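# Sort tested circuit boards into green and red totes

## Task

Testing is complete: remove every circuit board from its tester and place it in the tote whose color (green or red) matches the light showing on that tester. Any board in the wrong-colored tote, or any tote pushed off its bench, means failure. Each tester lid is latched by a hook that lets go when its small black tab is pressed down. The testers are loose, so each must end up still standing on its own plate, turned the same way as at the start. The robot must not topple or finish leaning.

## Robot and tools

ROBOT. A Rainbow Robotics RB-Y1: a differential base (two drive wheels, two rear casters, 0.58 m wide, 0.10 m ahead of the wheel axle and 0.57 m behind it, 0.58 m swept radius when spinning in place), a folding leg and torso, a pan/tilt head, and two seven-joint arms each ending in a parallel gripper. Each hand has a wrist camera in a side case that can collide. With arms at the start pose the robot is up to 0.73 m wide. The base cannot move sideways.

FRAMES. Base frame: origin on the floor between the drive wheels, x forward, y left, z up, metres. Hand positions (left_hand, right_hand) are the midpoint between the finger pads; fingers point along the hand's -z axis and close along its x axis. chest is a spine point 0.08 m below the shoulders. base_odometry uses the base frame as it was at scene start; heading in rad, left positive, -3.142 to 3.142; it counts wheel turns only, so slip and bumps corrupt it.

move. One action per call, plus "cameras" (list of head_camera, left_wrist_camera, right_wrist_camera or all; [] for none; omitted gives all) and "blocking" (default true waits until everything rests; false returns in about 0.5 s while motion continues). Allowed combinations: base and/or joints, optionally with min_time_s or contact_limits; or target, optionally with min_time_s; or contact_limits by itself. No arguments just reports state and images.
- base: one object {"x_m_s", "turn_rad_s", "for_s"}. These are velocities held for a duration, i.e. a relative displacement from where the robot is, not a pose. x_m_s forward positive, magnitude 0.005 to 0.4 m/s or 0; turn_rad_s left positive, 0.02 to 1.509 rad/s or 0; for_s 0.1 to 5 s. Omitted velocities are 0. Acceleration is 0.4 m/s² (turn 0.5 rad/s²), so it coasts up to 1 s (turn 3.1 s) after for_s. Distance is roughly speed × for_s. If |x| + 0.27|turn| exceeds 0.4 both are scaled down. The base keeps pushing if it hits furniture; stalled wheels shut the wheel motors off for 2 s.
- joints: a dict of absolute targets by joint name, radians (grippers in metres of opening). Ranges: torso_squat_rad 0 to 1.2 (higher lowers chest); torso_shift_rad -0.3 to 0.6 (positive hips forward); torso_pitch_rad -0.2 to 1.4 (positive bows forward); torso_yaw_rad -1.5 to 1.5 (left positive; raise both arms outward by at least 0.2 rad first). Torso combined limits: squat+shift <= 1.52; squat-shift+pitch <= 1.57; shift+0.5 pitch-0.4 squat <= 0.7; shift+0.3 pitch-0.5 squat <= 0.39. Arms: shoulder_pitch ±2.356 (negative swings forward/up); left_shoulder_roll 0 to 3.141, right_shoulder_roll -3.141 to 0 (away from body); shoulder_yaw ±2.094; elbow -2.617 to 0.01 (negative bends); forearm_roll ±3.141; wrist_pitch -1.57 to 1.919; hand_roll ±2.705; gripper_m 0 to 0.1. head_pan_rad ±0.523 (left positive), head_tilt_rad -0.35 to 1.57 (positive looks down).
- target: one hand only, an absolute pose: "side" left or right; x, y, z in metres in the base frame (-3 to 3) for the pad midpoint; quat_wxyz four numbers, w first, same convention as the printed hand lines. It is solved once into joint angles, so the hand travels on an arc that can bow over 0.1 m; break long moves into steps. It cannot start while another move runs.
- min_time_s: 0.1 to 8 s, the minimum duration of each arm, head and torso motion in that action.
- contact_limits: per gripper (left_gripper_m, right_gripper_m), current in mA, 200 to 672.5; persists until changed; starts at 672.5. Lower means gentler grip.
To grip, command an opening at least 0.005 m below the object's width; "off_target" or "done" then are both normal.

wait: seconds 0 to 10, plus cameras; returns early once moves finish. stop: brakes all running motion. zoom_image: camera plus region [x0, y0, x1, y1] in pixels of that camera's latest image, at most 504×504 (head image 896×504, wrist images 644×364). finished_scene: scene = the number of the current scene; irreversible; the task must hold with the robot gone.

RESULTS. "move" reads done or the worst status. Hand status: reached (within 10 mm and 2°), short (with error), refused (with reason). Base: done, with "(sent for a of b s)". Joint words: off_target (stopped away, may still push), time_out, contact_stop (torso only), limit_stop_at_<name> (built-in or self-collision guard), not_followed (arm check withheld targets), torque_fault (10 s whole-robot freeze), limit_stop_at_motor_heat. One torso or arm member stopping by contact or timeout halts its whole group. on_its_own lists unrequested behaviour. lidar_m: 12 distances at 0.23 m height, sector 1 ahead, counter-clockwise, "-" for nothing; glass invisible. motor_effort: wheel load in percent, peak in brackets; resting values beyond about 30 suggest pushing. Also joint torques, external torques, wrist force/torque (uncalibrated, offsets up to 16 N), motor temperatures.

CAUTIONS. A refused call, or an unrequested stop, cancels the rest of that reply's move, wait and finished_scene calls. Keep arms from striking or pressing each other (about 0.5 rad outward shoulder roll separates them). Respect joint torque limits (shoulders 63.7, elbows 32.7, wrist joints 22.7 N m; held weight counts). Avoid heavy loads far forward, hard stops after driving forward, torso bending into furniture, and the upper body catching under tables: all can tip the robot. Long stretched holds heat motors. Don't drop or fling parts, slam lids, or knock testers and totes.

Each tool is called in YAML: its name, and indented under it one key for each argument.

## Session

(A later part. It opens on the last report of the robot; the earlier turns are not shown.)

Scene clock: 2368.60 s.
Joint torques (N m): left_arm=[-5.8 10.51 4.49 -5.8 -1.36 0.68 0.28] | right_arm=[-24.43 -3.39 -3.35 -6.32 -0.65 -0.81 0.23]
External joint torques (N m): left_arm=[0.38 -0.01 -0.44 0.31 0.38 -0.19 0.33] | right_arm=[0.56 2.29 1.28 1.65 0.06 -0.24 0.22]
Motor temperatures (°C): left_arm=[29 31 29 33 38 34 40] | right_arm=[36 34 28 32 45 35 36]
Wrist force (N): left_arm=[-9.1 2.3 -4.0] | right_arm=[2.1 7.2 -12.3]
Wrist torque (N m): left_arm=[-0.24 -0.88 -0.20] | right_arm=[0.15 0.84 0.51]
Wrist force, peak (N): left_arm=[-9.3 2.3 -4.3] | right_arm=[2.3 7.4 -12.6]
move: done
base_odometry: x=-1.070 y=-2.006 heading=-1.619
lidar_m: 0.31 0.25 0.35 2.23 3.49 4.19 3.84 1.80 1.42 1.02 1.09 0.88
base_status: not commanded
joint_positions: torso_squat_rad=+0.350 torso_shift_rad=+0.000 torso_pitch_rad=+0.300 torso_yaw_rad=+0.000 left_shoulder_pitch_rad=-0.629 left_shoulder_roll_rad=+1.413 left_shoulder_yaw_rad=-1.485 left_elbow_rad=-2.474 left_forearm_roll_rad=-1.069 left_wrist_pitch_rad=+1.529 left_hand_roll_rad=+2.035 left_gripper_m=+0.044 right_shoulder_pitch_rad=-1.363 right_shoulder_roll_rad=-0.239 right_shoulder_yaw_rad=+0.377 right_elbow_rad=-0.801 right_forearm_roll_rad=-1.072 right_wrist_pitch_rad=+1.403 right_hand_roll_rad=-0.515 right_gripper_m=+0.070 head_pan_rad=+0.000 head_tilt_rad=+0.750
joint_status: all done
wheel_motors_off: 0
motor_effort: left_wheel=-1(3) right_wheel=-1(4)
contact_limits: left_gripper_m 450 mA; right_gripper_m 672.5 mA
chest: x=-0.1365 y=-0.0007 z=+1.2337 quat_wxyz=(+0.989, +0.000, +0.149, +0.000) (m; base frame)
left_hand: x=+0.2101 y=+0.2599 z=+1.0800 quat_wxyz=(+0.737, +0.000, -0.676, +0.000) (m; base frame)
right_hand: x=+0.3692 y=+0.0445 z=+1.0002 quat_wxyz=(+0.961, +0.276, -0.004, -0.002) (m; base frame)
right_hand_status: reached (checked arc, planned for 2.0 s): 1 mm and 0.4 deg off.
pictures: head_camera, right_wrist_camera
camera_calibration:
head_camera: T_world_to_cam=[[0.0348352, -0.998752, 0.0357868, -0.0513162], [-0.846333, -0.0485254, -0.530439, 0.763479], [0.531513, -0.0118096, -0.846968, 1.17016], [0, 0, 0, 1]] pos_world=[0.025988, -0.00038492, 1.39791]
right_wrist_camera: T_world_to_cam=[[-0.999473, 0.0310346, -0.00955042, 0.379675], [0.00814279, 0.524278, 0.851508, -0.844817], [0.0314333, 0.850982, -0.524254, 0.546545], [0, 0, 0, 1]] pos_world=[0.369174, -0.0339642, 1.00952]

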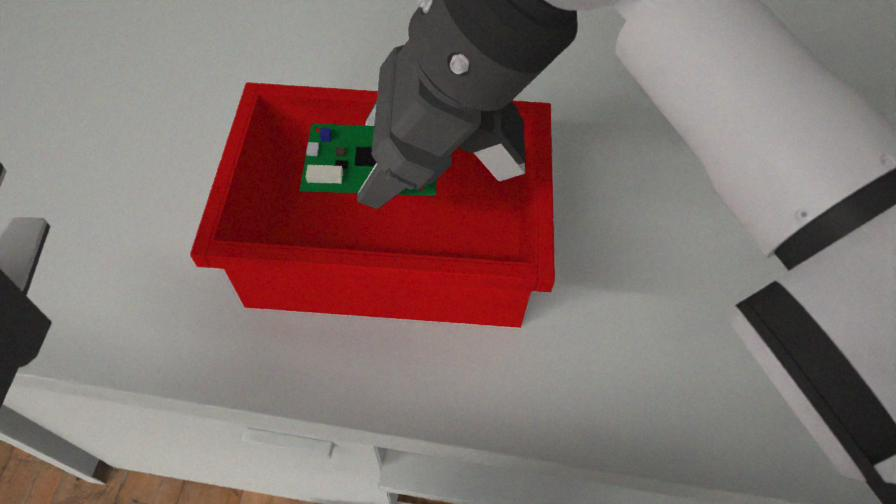

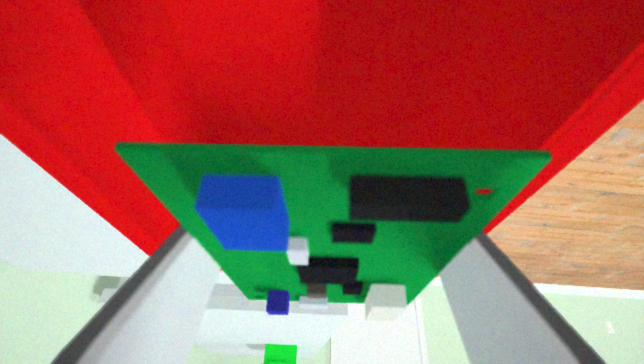

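move:
  target: {"side":"right","x":0.372,"y":0.062,"z":0.95,"quat_wxyz":[0.9613,0.2756,0,0]}
  min_time_s: 2
  cameras: []

move:
  target: {"side":"right","x":0.372,"y":0.062,"z":0.92,"quat_wxyz":[0.9613,0.2756,0,0]}
  min_time_s: 2
  cameras: ["head_camera"]

move:
  target: {"side":"right","x":0.372,"y":0.062,"z":0.903,"quat_wxyz":[0.9613,0.2756,0,0]}
  min_time_s: 2
  cameras: ["head_camera","right_wrist_camera"]

Scene clock: 2380.80 s.
Joint torques (N m): left_arm=[-5.83 10.42 4.3 -5.83 -1.34 0.72 0.28] | right_arm=[-24.07 -3.74 -4.09 -6.17 -1.2 -0.61 0.19]
External joint torques (N m): left_arm=[0.36 -0.1 -0.63 0.28 0.41 -0.15 0.34] | right_arm=[1.19 2 -1.6 1.62 -0.45 -0.25 0.18]
Motor temperatures (°C): left_arm=[29 31 29 33 38 34 40] | right_arm=[36 34 28 32 45 35 36]
Wrist force (N): left_arm=[-8.9 2.1 -4.3] | right_arm=[2.0 7.3 -12.1]
Wrist torque (N m): left_arm=[-0.21 -0.86 -0.19] | right_arm=[0.11 0.80 0.51]
Wrist force, peak (N): left_arm=[-9.3 2.8 -4.5] | right_arm=[2.1 7.4 -12.5]
move: done
base_odometry: x=-1.070 y=-2.006 heading=-1.619
lidar_m: 0.31 0.24 0.36 2.23 3.49 4.18 3.84 1.80 1.41 1.02 1.09 0.88
base_status: not commanded
joint_positions: torso_squat_rad=+0.350 torso_shift_rad=+0.000 torso_pitch_rad=+0.300 torso_yaw_rad=+0.000 left_shoulder_pitch_rad=-0.629 left_shoulder_roll_rad=+1.413 left_shoulder_yaw_rad=-1.485 left_elbow_rad=-2.474 left_forearm_roll_rad=-1.069 left_wrist_pitch_rad=+1.529 left_hand_roll_rad=+2.035 left_gripper_m=+0.044 right_shoulder_pitch_rad=-1.478 right_shoulder_roll_rad=-0.112 right_shoulder_yaw_rad=+0.357 right_elbow_rad=-0.367 right_forearm_roll_rad=-1.088 right_wrist_pitch_rad=+1.212 right_hand_roll_rad=-0.288 right_gripper_m=+0.070 head_pan_rad=+0.000 head_tilt_rad=+0.750
joint_status: all done
wheel_motors_off: 0
motor_effort: left_wheel=-1(3) right_wheel=-2(4)
contact_limits: left_gripper_m 450 mA; right_gripper_m 672.5 mA
chest: x=-0.1365 y=-0.0007 z=+1.2337 quat_wxyz=(+0.989, +0.000, +0.149, +0.000) (m; base frame)
left_hand: x=+0.2101 y=+0.2599 z=+1.0800 quat_wxyz=(+0.737, +0.000, -0.676, +0.000) (m; base frame)
right_hand: x=+0.3716 y=+0.0616 z=+0.9501 quat_wxyz=(+0.961, +0.276, -0.004, -0.001) (m; base frame)
right_hand_status: reached (checked arc, planned for 2.0 s): 1 mm and 0.5 deg off.
pictures: none
No camera images: "cameras" was empty.

Scene clock: 2383.13 s.
Joint torques (N m): left_arm=[-5.96 10.68 4.37 -5.73 -1.36 0.7 0.27] | right_arm=[-21.45 -2.7 -3.47 -6 -1.25 -0.78 0.37]
External joint torques (N m): left_arm=[0.22 0.16 -0.56 0.37 0.39 -0.18 0.32] | right_arm=[3.41 2.68 -1.55 1.66 -0.54 -0.43 0.37]
Motor temperatures (°C): left_arm=[29 31 29 33 38 34 40] | right_arm=[36 34 28 32 45 35 36]
Wrist force (N): left_arm=[-9.1 2.2 -4.1] | right_arm=[1.9 7.4 -12.1]
Wrist torque (N m): left_arm=[-0.23 -0.88 -0.19] | right_arm=[0.11 0.82 0.52]
Wrist force, peak (N): left_arm=[-9.3 2.4 -4.5] | right_arm=[1.9 7.8 -12.4]
move: short
base_odometry: x=-1.070 y=-2.006 heading=-1.619
lidar_m: 0.32 0.24 0.36 2.23 3.49 4.18 3.84 1.80 1.41 1.02 1.10 0.88
base_status: not commanded
joint_positions: torso_squat_rad=+0.350 torso_shift_rad=+0.000 torso_pitch_rad=+0.300 torso_yaw_rad=+0.000 left_shoulder_pitch_rad=-0.629 left_shoulder_roll_rad=+1.413 left_shoulder_yaw_rad=-1.485 left_elbow_rad=-2.474 left_forearm_roll_rad=-1.069 left_wrist_pitch_rad=+1.529 left_hand_roll_rad=+2.035 left_gripper_m=+0.044 right_shoulder_pitch_rad=-1.466 right_shoulder_roll_rad=-0.076 right_shoulder_yaw_rad=+0.349 right_elbow_rad=-0.267 right_forearm_roll_rad=-1.089 right_wrist_pitch_rad=+1.094 right_hand_roll_rad=-0.211 right_gripper_m=+0.070 head_pan_rad=+0.000 head_tilt_rad=+0.750
joint_status: all done
wheel_motors_off: 0
motor_effort: left_wheel=-1(3) right_wheel=-3(4)
contact_limits: left_gripper_m 450 mA; right_gripper_m 672.5 mA
chest: x=-0.1365 y=-0.0007 z=+1.2337 quat_wxyz=(+0.989, +0.000, +0.149, +0.000) (m; base frame)
left_hand: x=+0.2101 y=+0.2599 z=+1.0800 quat_wxyz=(+0.737, +0.000, -0.676, +0.000) (m; base frame)
right_hand: x=+0.3718 y=+0.0616 z=+0.9206 quat_wxyz=(+0.961, +0.277, -0.025, -0.007) (m; base frame)
right_hand_status: short (checked arc, as near as the solve gets, planned for 2.0 s): 1 mm and 3.0 deg off. The place is met; only the turn is off.
pictures: head_camera
camera_calibration:
head_camera: T_world_to_cam=[[0.0348354, -0.998752, 0.0357868, -0.0513163], [-0.846333, -0.0485256, -0.530439, 0.763479], [0.531513, -0.0118095, -0.846968, 1.17016], [0, 0, 0, 1]] pos_world=[0.0259878, -0.000384935, 1.39791]

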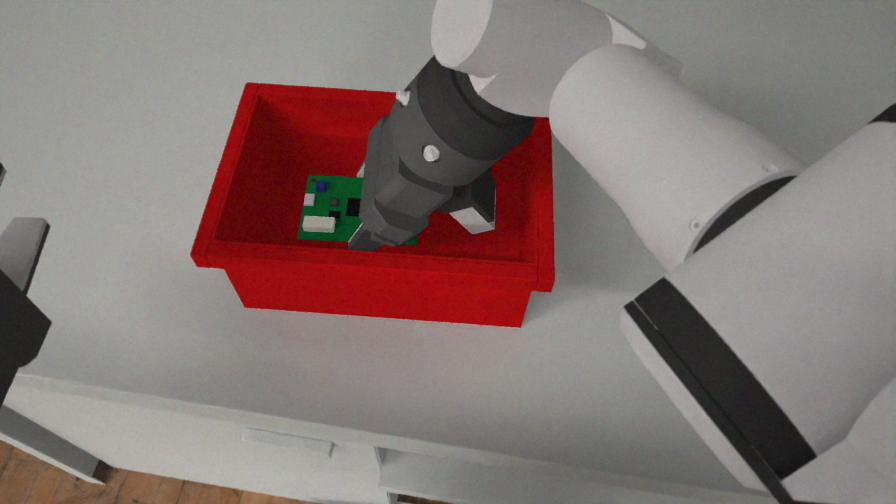

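Scene clock: 2385.47 s.
Joint torques (N m): left_arm=[-5.92 10.67 4.27 -5.75 -1.33 0.66 0.22] | right_arm=[-21.13 -2.32 -0.94 -6.09 -0.64 -0.71 0.34]
External joint torques (N m): left_arm=[0.26 0.14 -0.66 0.35 0.41 -0.21 0.28] | right_arm=[3.39 2.62 0.91 1.57 0.04 -0.31 0.33]
Motor temperatures (°C): left_arm=[29 31 29 33 38 34 40] | right_arm=[36 34 28 32 45 35 36]
Wrist force (N): left_arm=[-8.9 2.4 -4.1] | right_arm=[1.8 7.4 -12.2]
Wrist torque (N m): left_arm=[-0.25 -0.88 -0.19] | right_arm=[0.10 0.80 0.49]
Wrist force, peak (N): left_arm=[-9.2 2.2 -4.5] | right_arm=[1.5 7.7 -12.5]
move: short
base_odometry: x=-1.070 y=-2.006 heading=-1.619
lidar_m: 0.32 0.24 0.36 2.23 3.49 4.18 3.84 1.80 1.42 1.02 1.08 0.88
base_status: not commanded
joint_positions: torso_squat_rad=+0.350 torso_shift_rad=+0.000 torso_pitch_rad=+0.300 torso_yaw_rad=+0.000 left_shoulder_pitch_rad=-0.629 left_shoulder_roll_rad=+1.413 left_shoulder_yaw_rad=-1.485 left_elbow_rad=-2.474 left_forearm_roll_rad=-1.069 left_wrist_pitch_rad=+1.529 left_hand_roll_rad=+2.035 left_gripper_m=+0.044 right_shoulder_pitch_rad=-1.430 right_shoulder_roll_rad=-0.064 right_shoulder_yaw_rad=+0.353 right_elbow_rad=-0.267 right_forearm_roll_rad=-1.079 right_wrist_pitch_rad=+1.030 right_hand_roll_rad=-0.198 right_gripper_m=+0.070 head_pan_rad=+0.000 head_tilt_rad=+0.750
joint_status: all done
wheel_motors_off: 0
motor_effort: left_wheel=-3(4) right_wheel=-4(4)
contact_limits: left_gripper_m 450 mA; right_gripper_m 672.5 mA
chest: x=-0.1365 y=-0.0007 z=+1.2337 quat_wxyz=(+0.989, +0.000, +0.149, +0.000) (m; base frame)
left_hand: x=+0.2101 y=+0.2599 z=+1.0800 quat_wxyz=(+0.737, +0.000, -0.676, +0.000) (m; base frame)
right_hand: x=+0.3717 y=+0.0617 z=+0.9038 quat_wxyz=(+0.960, +0.277, -0.041, -0.012) (m; base frame)
right_hand_status: short (checked arc, as near as the solve gets, planned for 2.0 s): 1 mm and 4.9 deg off. The place is met; only the turn is off.
pictures: head_camera, right_wrist_camera
camera_calibration:
head_camera: T_world_to_cam=[[0.0348352, -0.998752, 0.0357866, -0.0513162], [-0.846333, -0.0485253, -0.530439, 0.763479], [0.531513, -0.0118095, -0.846968, 1.17016], [0, 0, 0, 1]] pos_world=[0.025988, -0.000385067, 1.39791]
right_wrist_camera: T_world_to_cam=[[-0.994636, 0.0710577, -0.0751665, 0.435763], [-0.0272353, 0.521136, 0.853039, -0.759734], [0.099787, 0.85051, -0.516405, 0.448867], [0, 0, 0, 1]] pos_world=[0.367943, -0.0168052, 0.912635]

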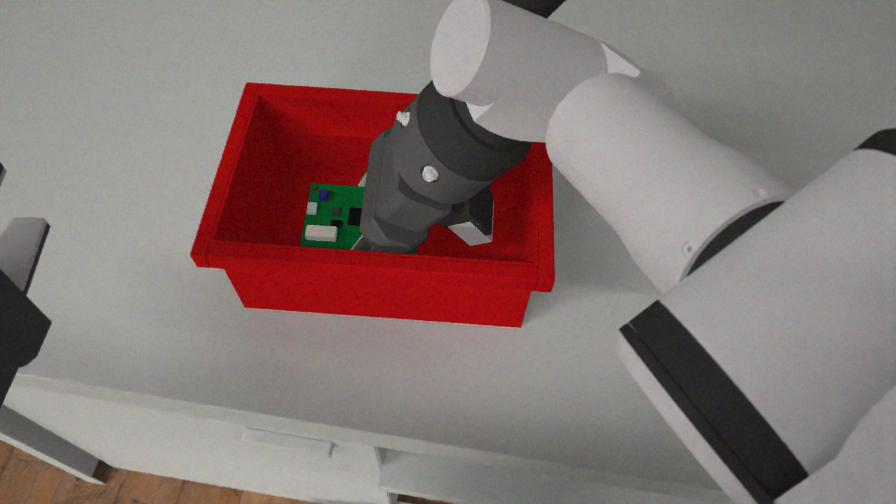

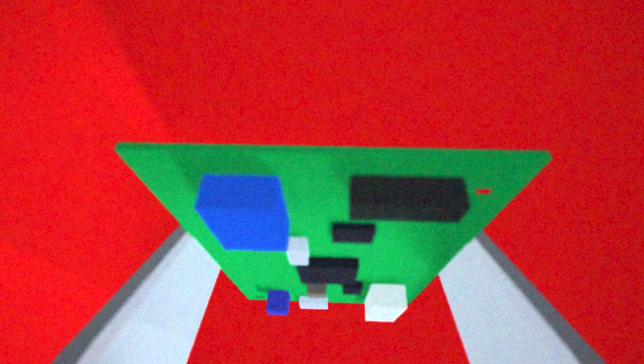

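move:
  joints: {"right_gripper_m":0.084}
  cameras: ["right_wrist_camera"]

move:
  target: {"side":"right","x":0.372,"y":0.062,"z":0.95,"quat_wxyz":[0.9613,0.2756,0,0]}
  min_time_s: 2
  cameras: []

move:
  target: {"side":"right","x":0.36,"y":0.02,"z":1.07,"quat_wxyz":[0.9613,0.2756,0,0]}
  min_time_s: 2
  cameras: []

move:
  target: {"side":"right","x":0.29,"y":-0.10,"z":1.13,"quat_wxyz":[0.9613,0.2756,0,0]}
  min_time_s: 2
  cameras: ["head_camera"]

Scene clock: 2394.50 s.
Joint torques (N m): left_arm=[-5.8 10.69 4.3 -5.76 -1.38 0.64 0.26] | right_arm=[-21.05 -2.38 -0.76 -6 -0.59 -0.81 0.37]
External joint torques (N m): left_arm=[0.38 0.16 -0.63 0.35 0.36 -0.24 0.31] | right_arm=[3.47 2.56 1.09 1.66 0.09 -0.41 0.36]
Motor temperatures (°C): left_arm=[29 31 29 33 38 34 40] | right_arm=[36 34 28 32 45 35 36]
Wrist force (N): left_arm=[-8.9 2.2 -4.1] | right_arm=[1.6 7.8 -11.8]
Wrist torque (N m): left_arm=[-0.21 -0.85 -0.21] | right_arm=[0.09 0.77 0.48]
Wrist force, peak (N): left_arm=[-9.2 2.4 -4.4] | right_arm=[1.5 8.0 -12.3]
move: done
base_odometry: x=-1.070 y=-2.006 heading=-1.619
lidar_m: 0.31 0.25 0.36 2.23 3.49 4.18 3.84 1.80 1.42 1.02 1.09 0.87
base_status: not commanded
joint_positions: torso_squat_rad=+0.350 torso_shift_rad=+0.000 torso_pitch_rad=+0.300 torso_yaw_rad=+0.000 left_shoulder_pitch_rad=-0.629 left_shoulder_roll_rad=+1.413 left_shoulder_yaw_rad=-1.485 left_elbow_rad=-2.474 left_forearm_roll_rad=-1.069 left_wrist_pitch_rad=+1.529 left_hand_roll_rad=+2.035 left_gripper_m=+0.044 right_shoulder_pitch_rad=-1.430 right_shoulder_roll_rad=-0.064 right_shoulder_yaw_rad=+0.353 right_elbow_rad=-0.267 right_forearm_roll_rad=-1.079 right_wrist_pitch_rad=+1.030 right_hand_roll_rad=-0.198 right_gripper_m=+0.084 head_pan_rad=+0.000 head_tilt_rad=+0.750
joint_status: all done
wheel_motors_off: 0
motor_effort: left_wheel=-2(3) right_wheel=-3(3)
contact_limits: left_gripper_m 450 mA; right_gripper_m 672.5 mA
chest: x=-0.1365 y=-0.0007 z=+1.2337 quat_wxyz=(+0.989, +0.000, +0.149, +0.000) (m; base frame)
left_hand: x=+0.2101 y=+0.2599 z=+1.0800 quat_wxyz=(+0.737, +0.000, -0.676, +0.000) (m; base frame)
right_hand: x=+0.3717 y=+0.0617 z=+0.9038 quat_wxyz=(+0.960, +0.277, -0.041, -0.012) (m; base frame)
pictures: right_wrist_camera
camera_calibration:
right_wrist_camera: T_world_to_cam=[[-0.994636, 0.0710578, -0.0751709, 0.435768], [-0.027239, 0.521136, 0.853039, -0.759733], [0.0997893, 0.85051, -0.516405, 0.448865], [0, 0, 0, 1]] pos_world=[0.367944, -0.0168053, 0.912635]

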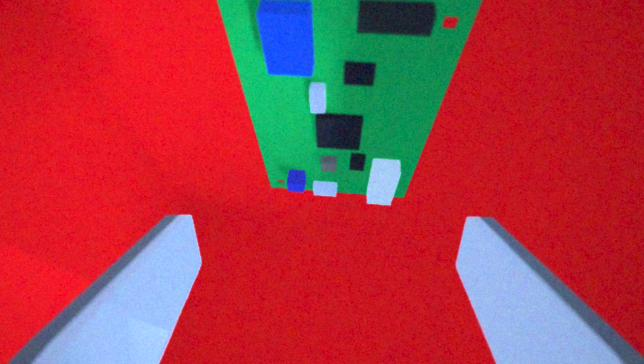

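Scene clock: 2396.83 s.
Joint torques (N m): left_arm=[-5.67 10.63 4.4 -5.58 -1.39 0.71 0.24] | right_arm=[-24.54 -7.25 -3.22 -6.17 -1.21 -0.11 -0.3]
External joint torques (N m): left_arm=[0.51 0.1 -0.53 0.53 0.35 -0.17 0.29] | right_arm=[0.83 -1.19 -1.2 1.49 -0.46 0.19 -0.3]
Motor temperatures (°C): left_arm=[29 31 29 33 38 34 40] | right_arm=[36 34 28 32 45 35 36]
Wrist force (N): left_arm=[-9.1 2.6 -4.1] | right_arm=[2.0 7.7 -12.1]
Wrist torque (N m): left_arm=[-0.27 -0.89 -0.20] | right_arm=[0.10 0.82 0.52]
Wrist force, peak (N): left_arm=[-9.4 2.5 -4.3] | right_arm=[2.3 7.9 -12.1]
move: done
base_odometry: x=-1.070 y=-2.006 heading=-1.619
lidar_m: 0.31 0.24 0.36 2.23 3.48 4.18 3.84 1.79 1.42 1.02 1.09 0.88
base_status: not commanded
joint_positions: torso_squat_rad=+0.350 torso_shift_rad=+0.000 torso_pitch_rad=+0.300 torso_yaw_rad=+0.000 left_shoulder_pitch_rad=-0.629 left_shoulder_roll_rad=+1.413 left_shoulder_yaw_rad=-1.485 left_elbow_rad=-2.474 left_forearm_roll_rad=-1.069 left_wrist_pitch_rad=+1.529 left_hand_roll_rad=+2.035 left_gripper_m=+0.044 right_shoulder_pitch_rad=-1.525 right_shoulder_roll_rad=-0.095 right_shoulder_yaw_rad=+0.341 right_elbow_rad=-0.267 right_forearm_roll_rad=-1.102 right_wrist_pitch_rad=+1.192 right_hand_roll_rad=-0.237 right_gripper_m=+0.084 head_pan_rad=+0.000 head_tilt_rad=+0.750
joint_status: all done
wheel_motors_off: 0
motor_effort: left_wheel=-1(3) right_wheel=-2(4)
contact_limits: left_gripper_m 450 mA; right_gripper_m 672.5 mA
chest: x=-0.1365 y=-0.0007 z=+1.2337 quat_wxyz=(+0.989, +0.000, +0.149, +0.000) (m; base frame)
left_hand: x=+0.2101 y=+0.2599 z=+1.0800 quat_wxyz=(+0.737, +0.000, -0.676, +0.000) (m; base frame)
right_hand: x=+0.3718 y=+0.0623 z=+0.9500 quat_wxyz=(+0.961, +0.276, -0.002, +0.000) (m; base frame)
right_hand_status: reached (checked arc, planned for 2.0 s): 0 mm and 0.3 deg off.
pictures: none
No camera images: "cameras" was empty.

Scene clock: 2399.20 s.
Joint torques (N m): left_arm=[-5.75 10.43 4.53 -5.73 -1.36 0.65 0.28] | right_arm=[-21.6 -6.64 -6.55 -7.12 -1.05 -0.63 -0.18]
External joint torques (N m): left_arm=[0.43 -0.1 -0.4 0.38 0.38 -0.22 0.33] | right_arm=[3.18 -0.14 -0.96 0.43 -0.39 0.05 -0.18]
Motor temperatures (°C): left_arm=[29 31 29 33 38 34 40] | right_arm=[36 34 28 32 45 35 36]
Wrist force (N): left_arm=[-9.0 2.3 -4.1] | right_arm=[2.3 7.5 -11.8]
Wrist torque (N m): left_arm=[-0.23 -0.87 -0.19] | right_arm=[0.15 0.82 0.50]
Wrist force, peak (N): left_arm=[-9.3 2.5 -4.5] | right_arm=[2.2 8.1 -12.5]
move: done
base_odometry: x=-1.070 y=-2.006 heading=-1.619
lidar_m: 0.31 0.25 0.35 2.22 3.49 4.17 3.85 1.80 1.42 1.02 1.09 0.88
base_status: not commanded
joint_positions: torso_squat_rad=+0.350 torso_shift_rad=+0.000 torso_pitch_rad=+0.300 torso_yaw_rad=+0.000 left_shoulder_pitch_rad=-0.629 left_shoulder_roll_rad=+1.413 left_shoulder_yaw_rad=-1.485 left_elbow_rad=-2.474 left_forearm_roll_rad=-1.069 left_wrist_pitch_rad=+1.529 left_hand_roll_rad=+2.035 left_gripper_m=+0.044 right_shoulder_pitch_rad=-1.360 right_shoulder_roll_rad=-0.338 right_shoulder_yaw_rad=+0.311 right_elbow_rad=-1.059 right_forearm_roll_rad=-1.106 right_wrist_pitch_rad=+1.614 right_hand_roll_rad=-0.657 right_gripper_m=+0.084 head_pan_rad=+0.000 head_tilt_rad=+0.750
joint_status: all done
wheel_motors_off: 0
motor_effort: left_wheel=-2(3) right_wheel=-2(4)
contact_limits: left_gripper_m 450 mA; right_gripper_m 672.5 mA
chest: x=-0.1365 y=-0.0007 z=+1.2337 quat_wxyz=(+0.989, +0.000, +0.149, +0.000) (m; base frame)
left_hand: x=+0.2101 y=+0.2599 z=+1.0800 quat_wxyz=(+0.737, +0.000, -0.676, +0.000) (m; base frame)
right_hand: x=+0.3595 y=+0.0203 z=+1.0707 quat_wxyz=(+0.961, +0.276, +0.003, +0.002) (m; base frame)
right_hand_status: reached (checked arc, planned for 2.0 s): 1 mm and 0.4 deg off.
pictures: none
No camera images: "cameras" was empty.

Scene clock: 2401.53 s.
Joint torques (N m): left_arm=[-6.02 10.63 4.5 -5.69 -1.4 0.78 0.34] | right_arm=[-17.59 -9.73 -7.79 -5.01 -0.82 -0.77 -0.22]
External joint torques (N m): left_arm=[0.17 0.1 -0.43 0.41 0.34 -0.09 0.39] | right_arm=[2.77 -0.65 -0.65 0.29 -0.31 0.07 -0.22]
Motor temperatures (°C): left_arm=[29 31 29 33 38 34 40] | right_arm=[36 34 28 32 45 35 36]
Wrist force (N): left_arm=[-9.0 2.5 -4.2] | right_arm=[2.2 7.5 -11.9]
Wrist torque (N m): left_arm=[-0.27 -0.87 -0.20] | right_arm=[0.14 0.84 0.50]
Wrist force, peak (N): left_arm=[-9.3 2.4 -4.4] | right_arm=[2.4 8.0 -12.3]
move: done
base_odometry: x=-1.070 y=-2.006 heading=-1.619
lidar_m: 0.32 0.24 0.36 2.23 3.49 4.18 3.84 1.81 1.42 1.01 1.09 0.88
base_status: not commanded
joint_positions: torso_squat_rad=+0.350 torso_shift_rad=+0.000 torso_pitch_rad=+0.300 torso_yaw_rad=+0.000 left_shoulder_pitch_rad=-0.629 left_shoulder_roll_rad=+1.413 left_shoulder_yaw_rad=-1.485 left_elbow_rad=-2.474 left_forearm_roll_rad=-1.069 left_wrist_pitch_rad=+1.529 left_hand_roll_rad=+2.035 left_gripper_m=+0.044 right_shoulder_pitch_rad=-1.095 right_shoulder_roll_rad=-0.658 right_shoulder_yaw_rad=+0.142 right_elbow_rad=-1.669 right_forearm_roll_rad=-1.358 right_wrist_pitch_rad=+1.870 right_hand_roll_rad=-0.863 right_gripper_m=+0.084 head_pan_rad=+0.000 head_tilt_rad=+0.750
joint_status: all done
wheel_motors_off: 0
motor_effort: left_wheel=-2(3) right_wheel=-1(3)
contact_limits: left_gripper_m 450 mA; right_gripper_m 672.5 mA
chest: x=-0.1365 y=-0.0007 z=+1.2337 quat_wxyz=(+0.989, +0.000, +0.149, +0.000) (m; base frame)
left_hand: x=+0.2101 y=+0.2599 z=+1.0800 quat_wxyz=(+0.737, +0.000, -0.676, +0.000) (m; base frame)
right_hand: x=+0.2901 y=-0.0998 z=+1.1301 quat_wxyz=(+0.961, +0.275, +0.000, +0.000) (m; base frame)
right_hand_status: reached (checked arc, planned for 2.0 s): 0 mm and 0.1 deg off.
pictures: head_camera
camera_calibration:
head_camera: T_world_to_cam=[[0.0348332, -0.998753, 0.0357649, -0.0513016], [-0.846327, -0.0485122, -0.53045, 0.763488], [0.531524, -0.0117916, -0.846961, 1.17016], [0, 0, 0, 1]] pos_world=[0.0259798, -0.000401072, 1.39791]

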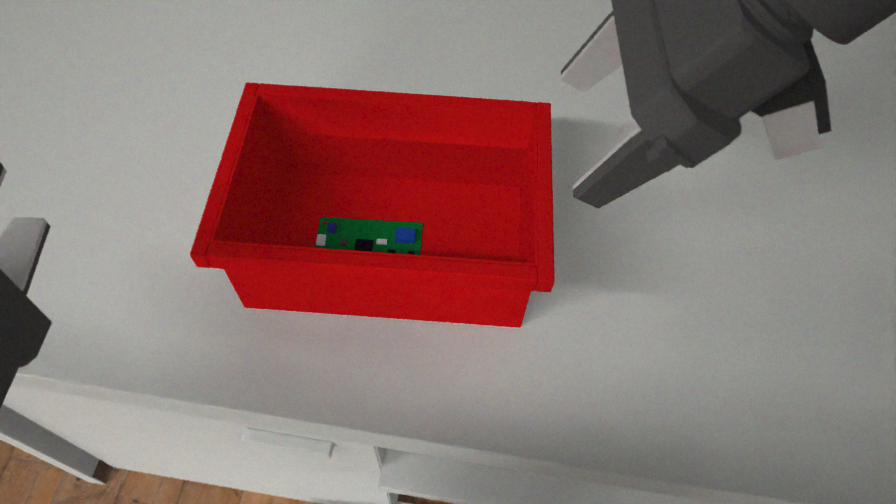

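finished_scene:
  scene: 1

The scene is finished: the task was done.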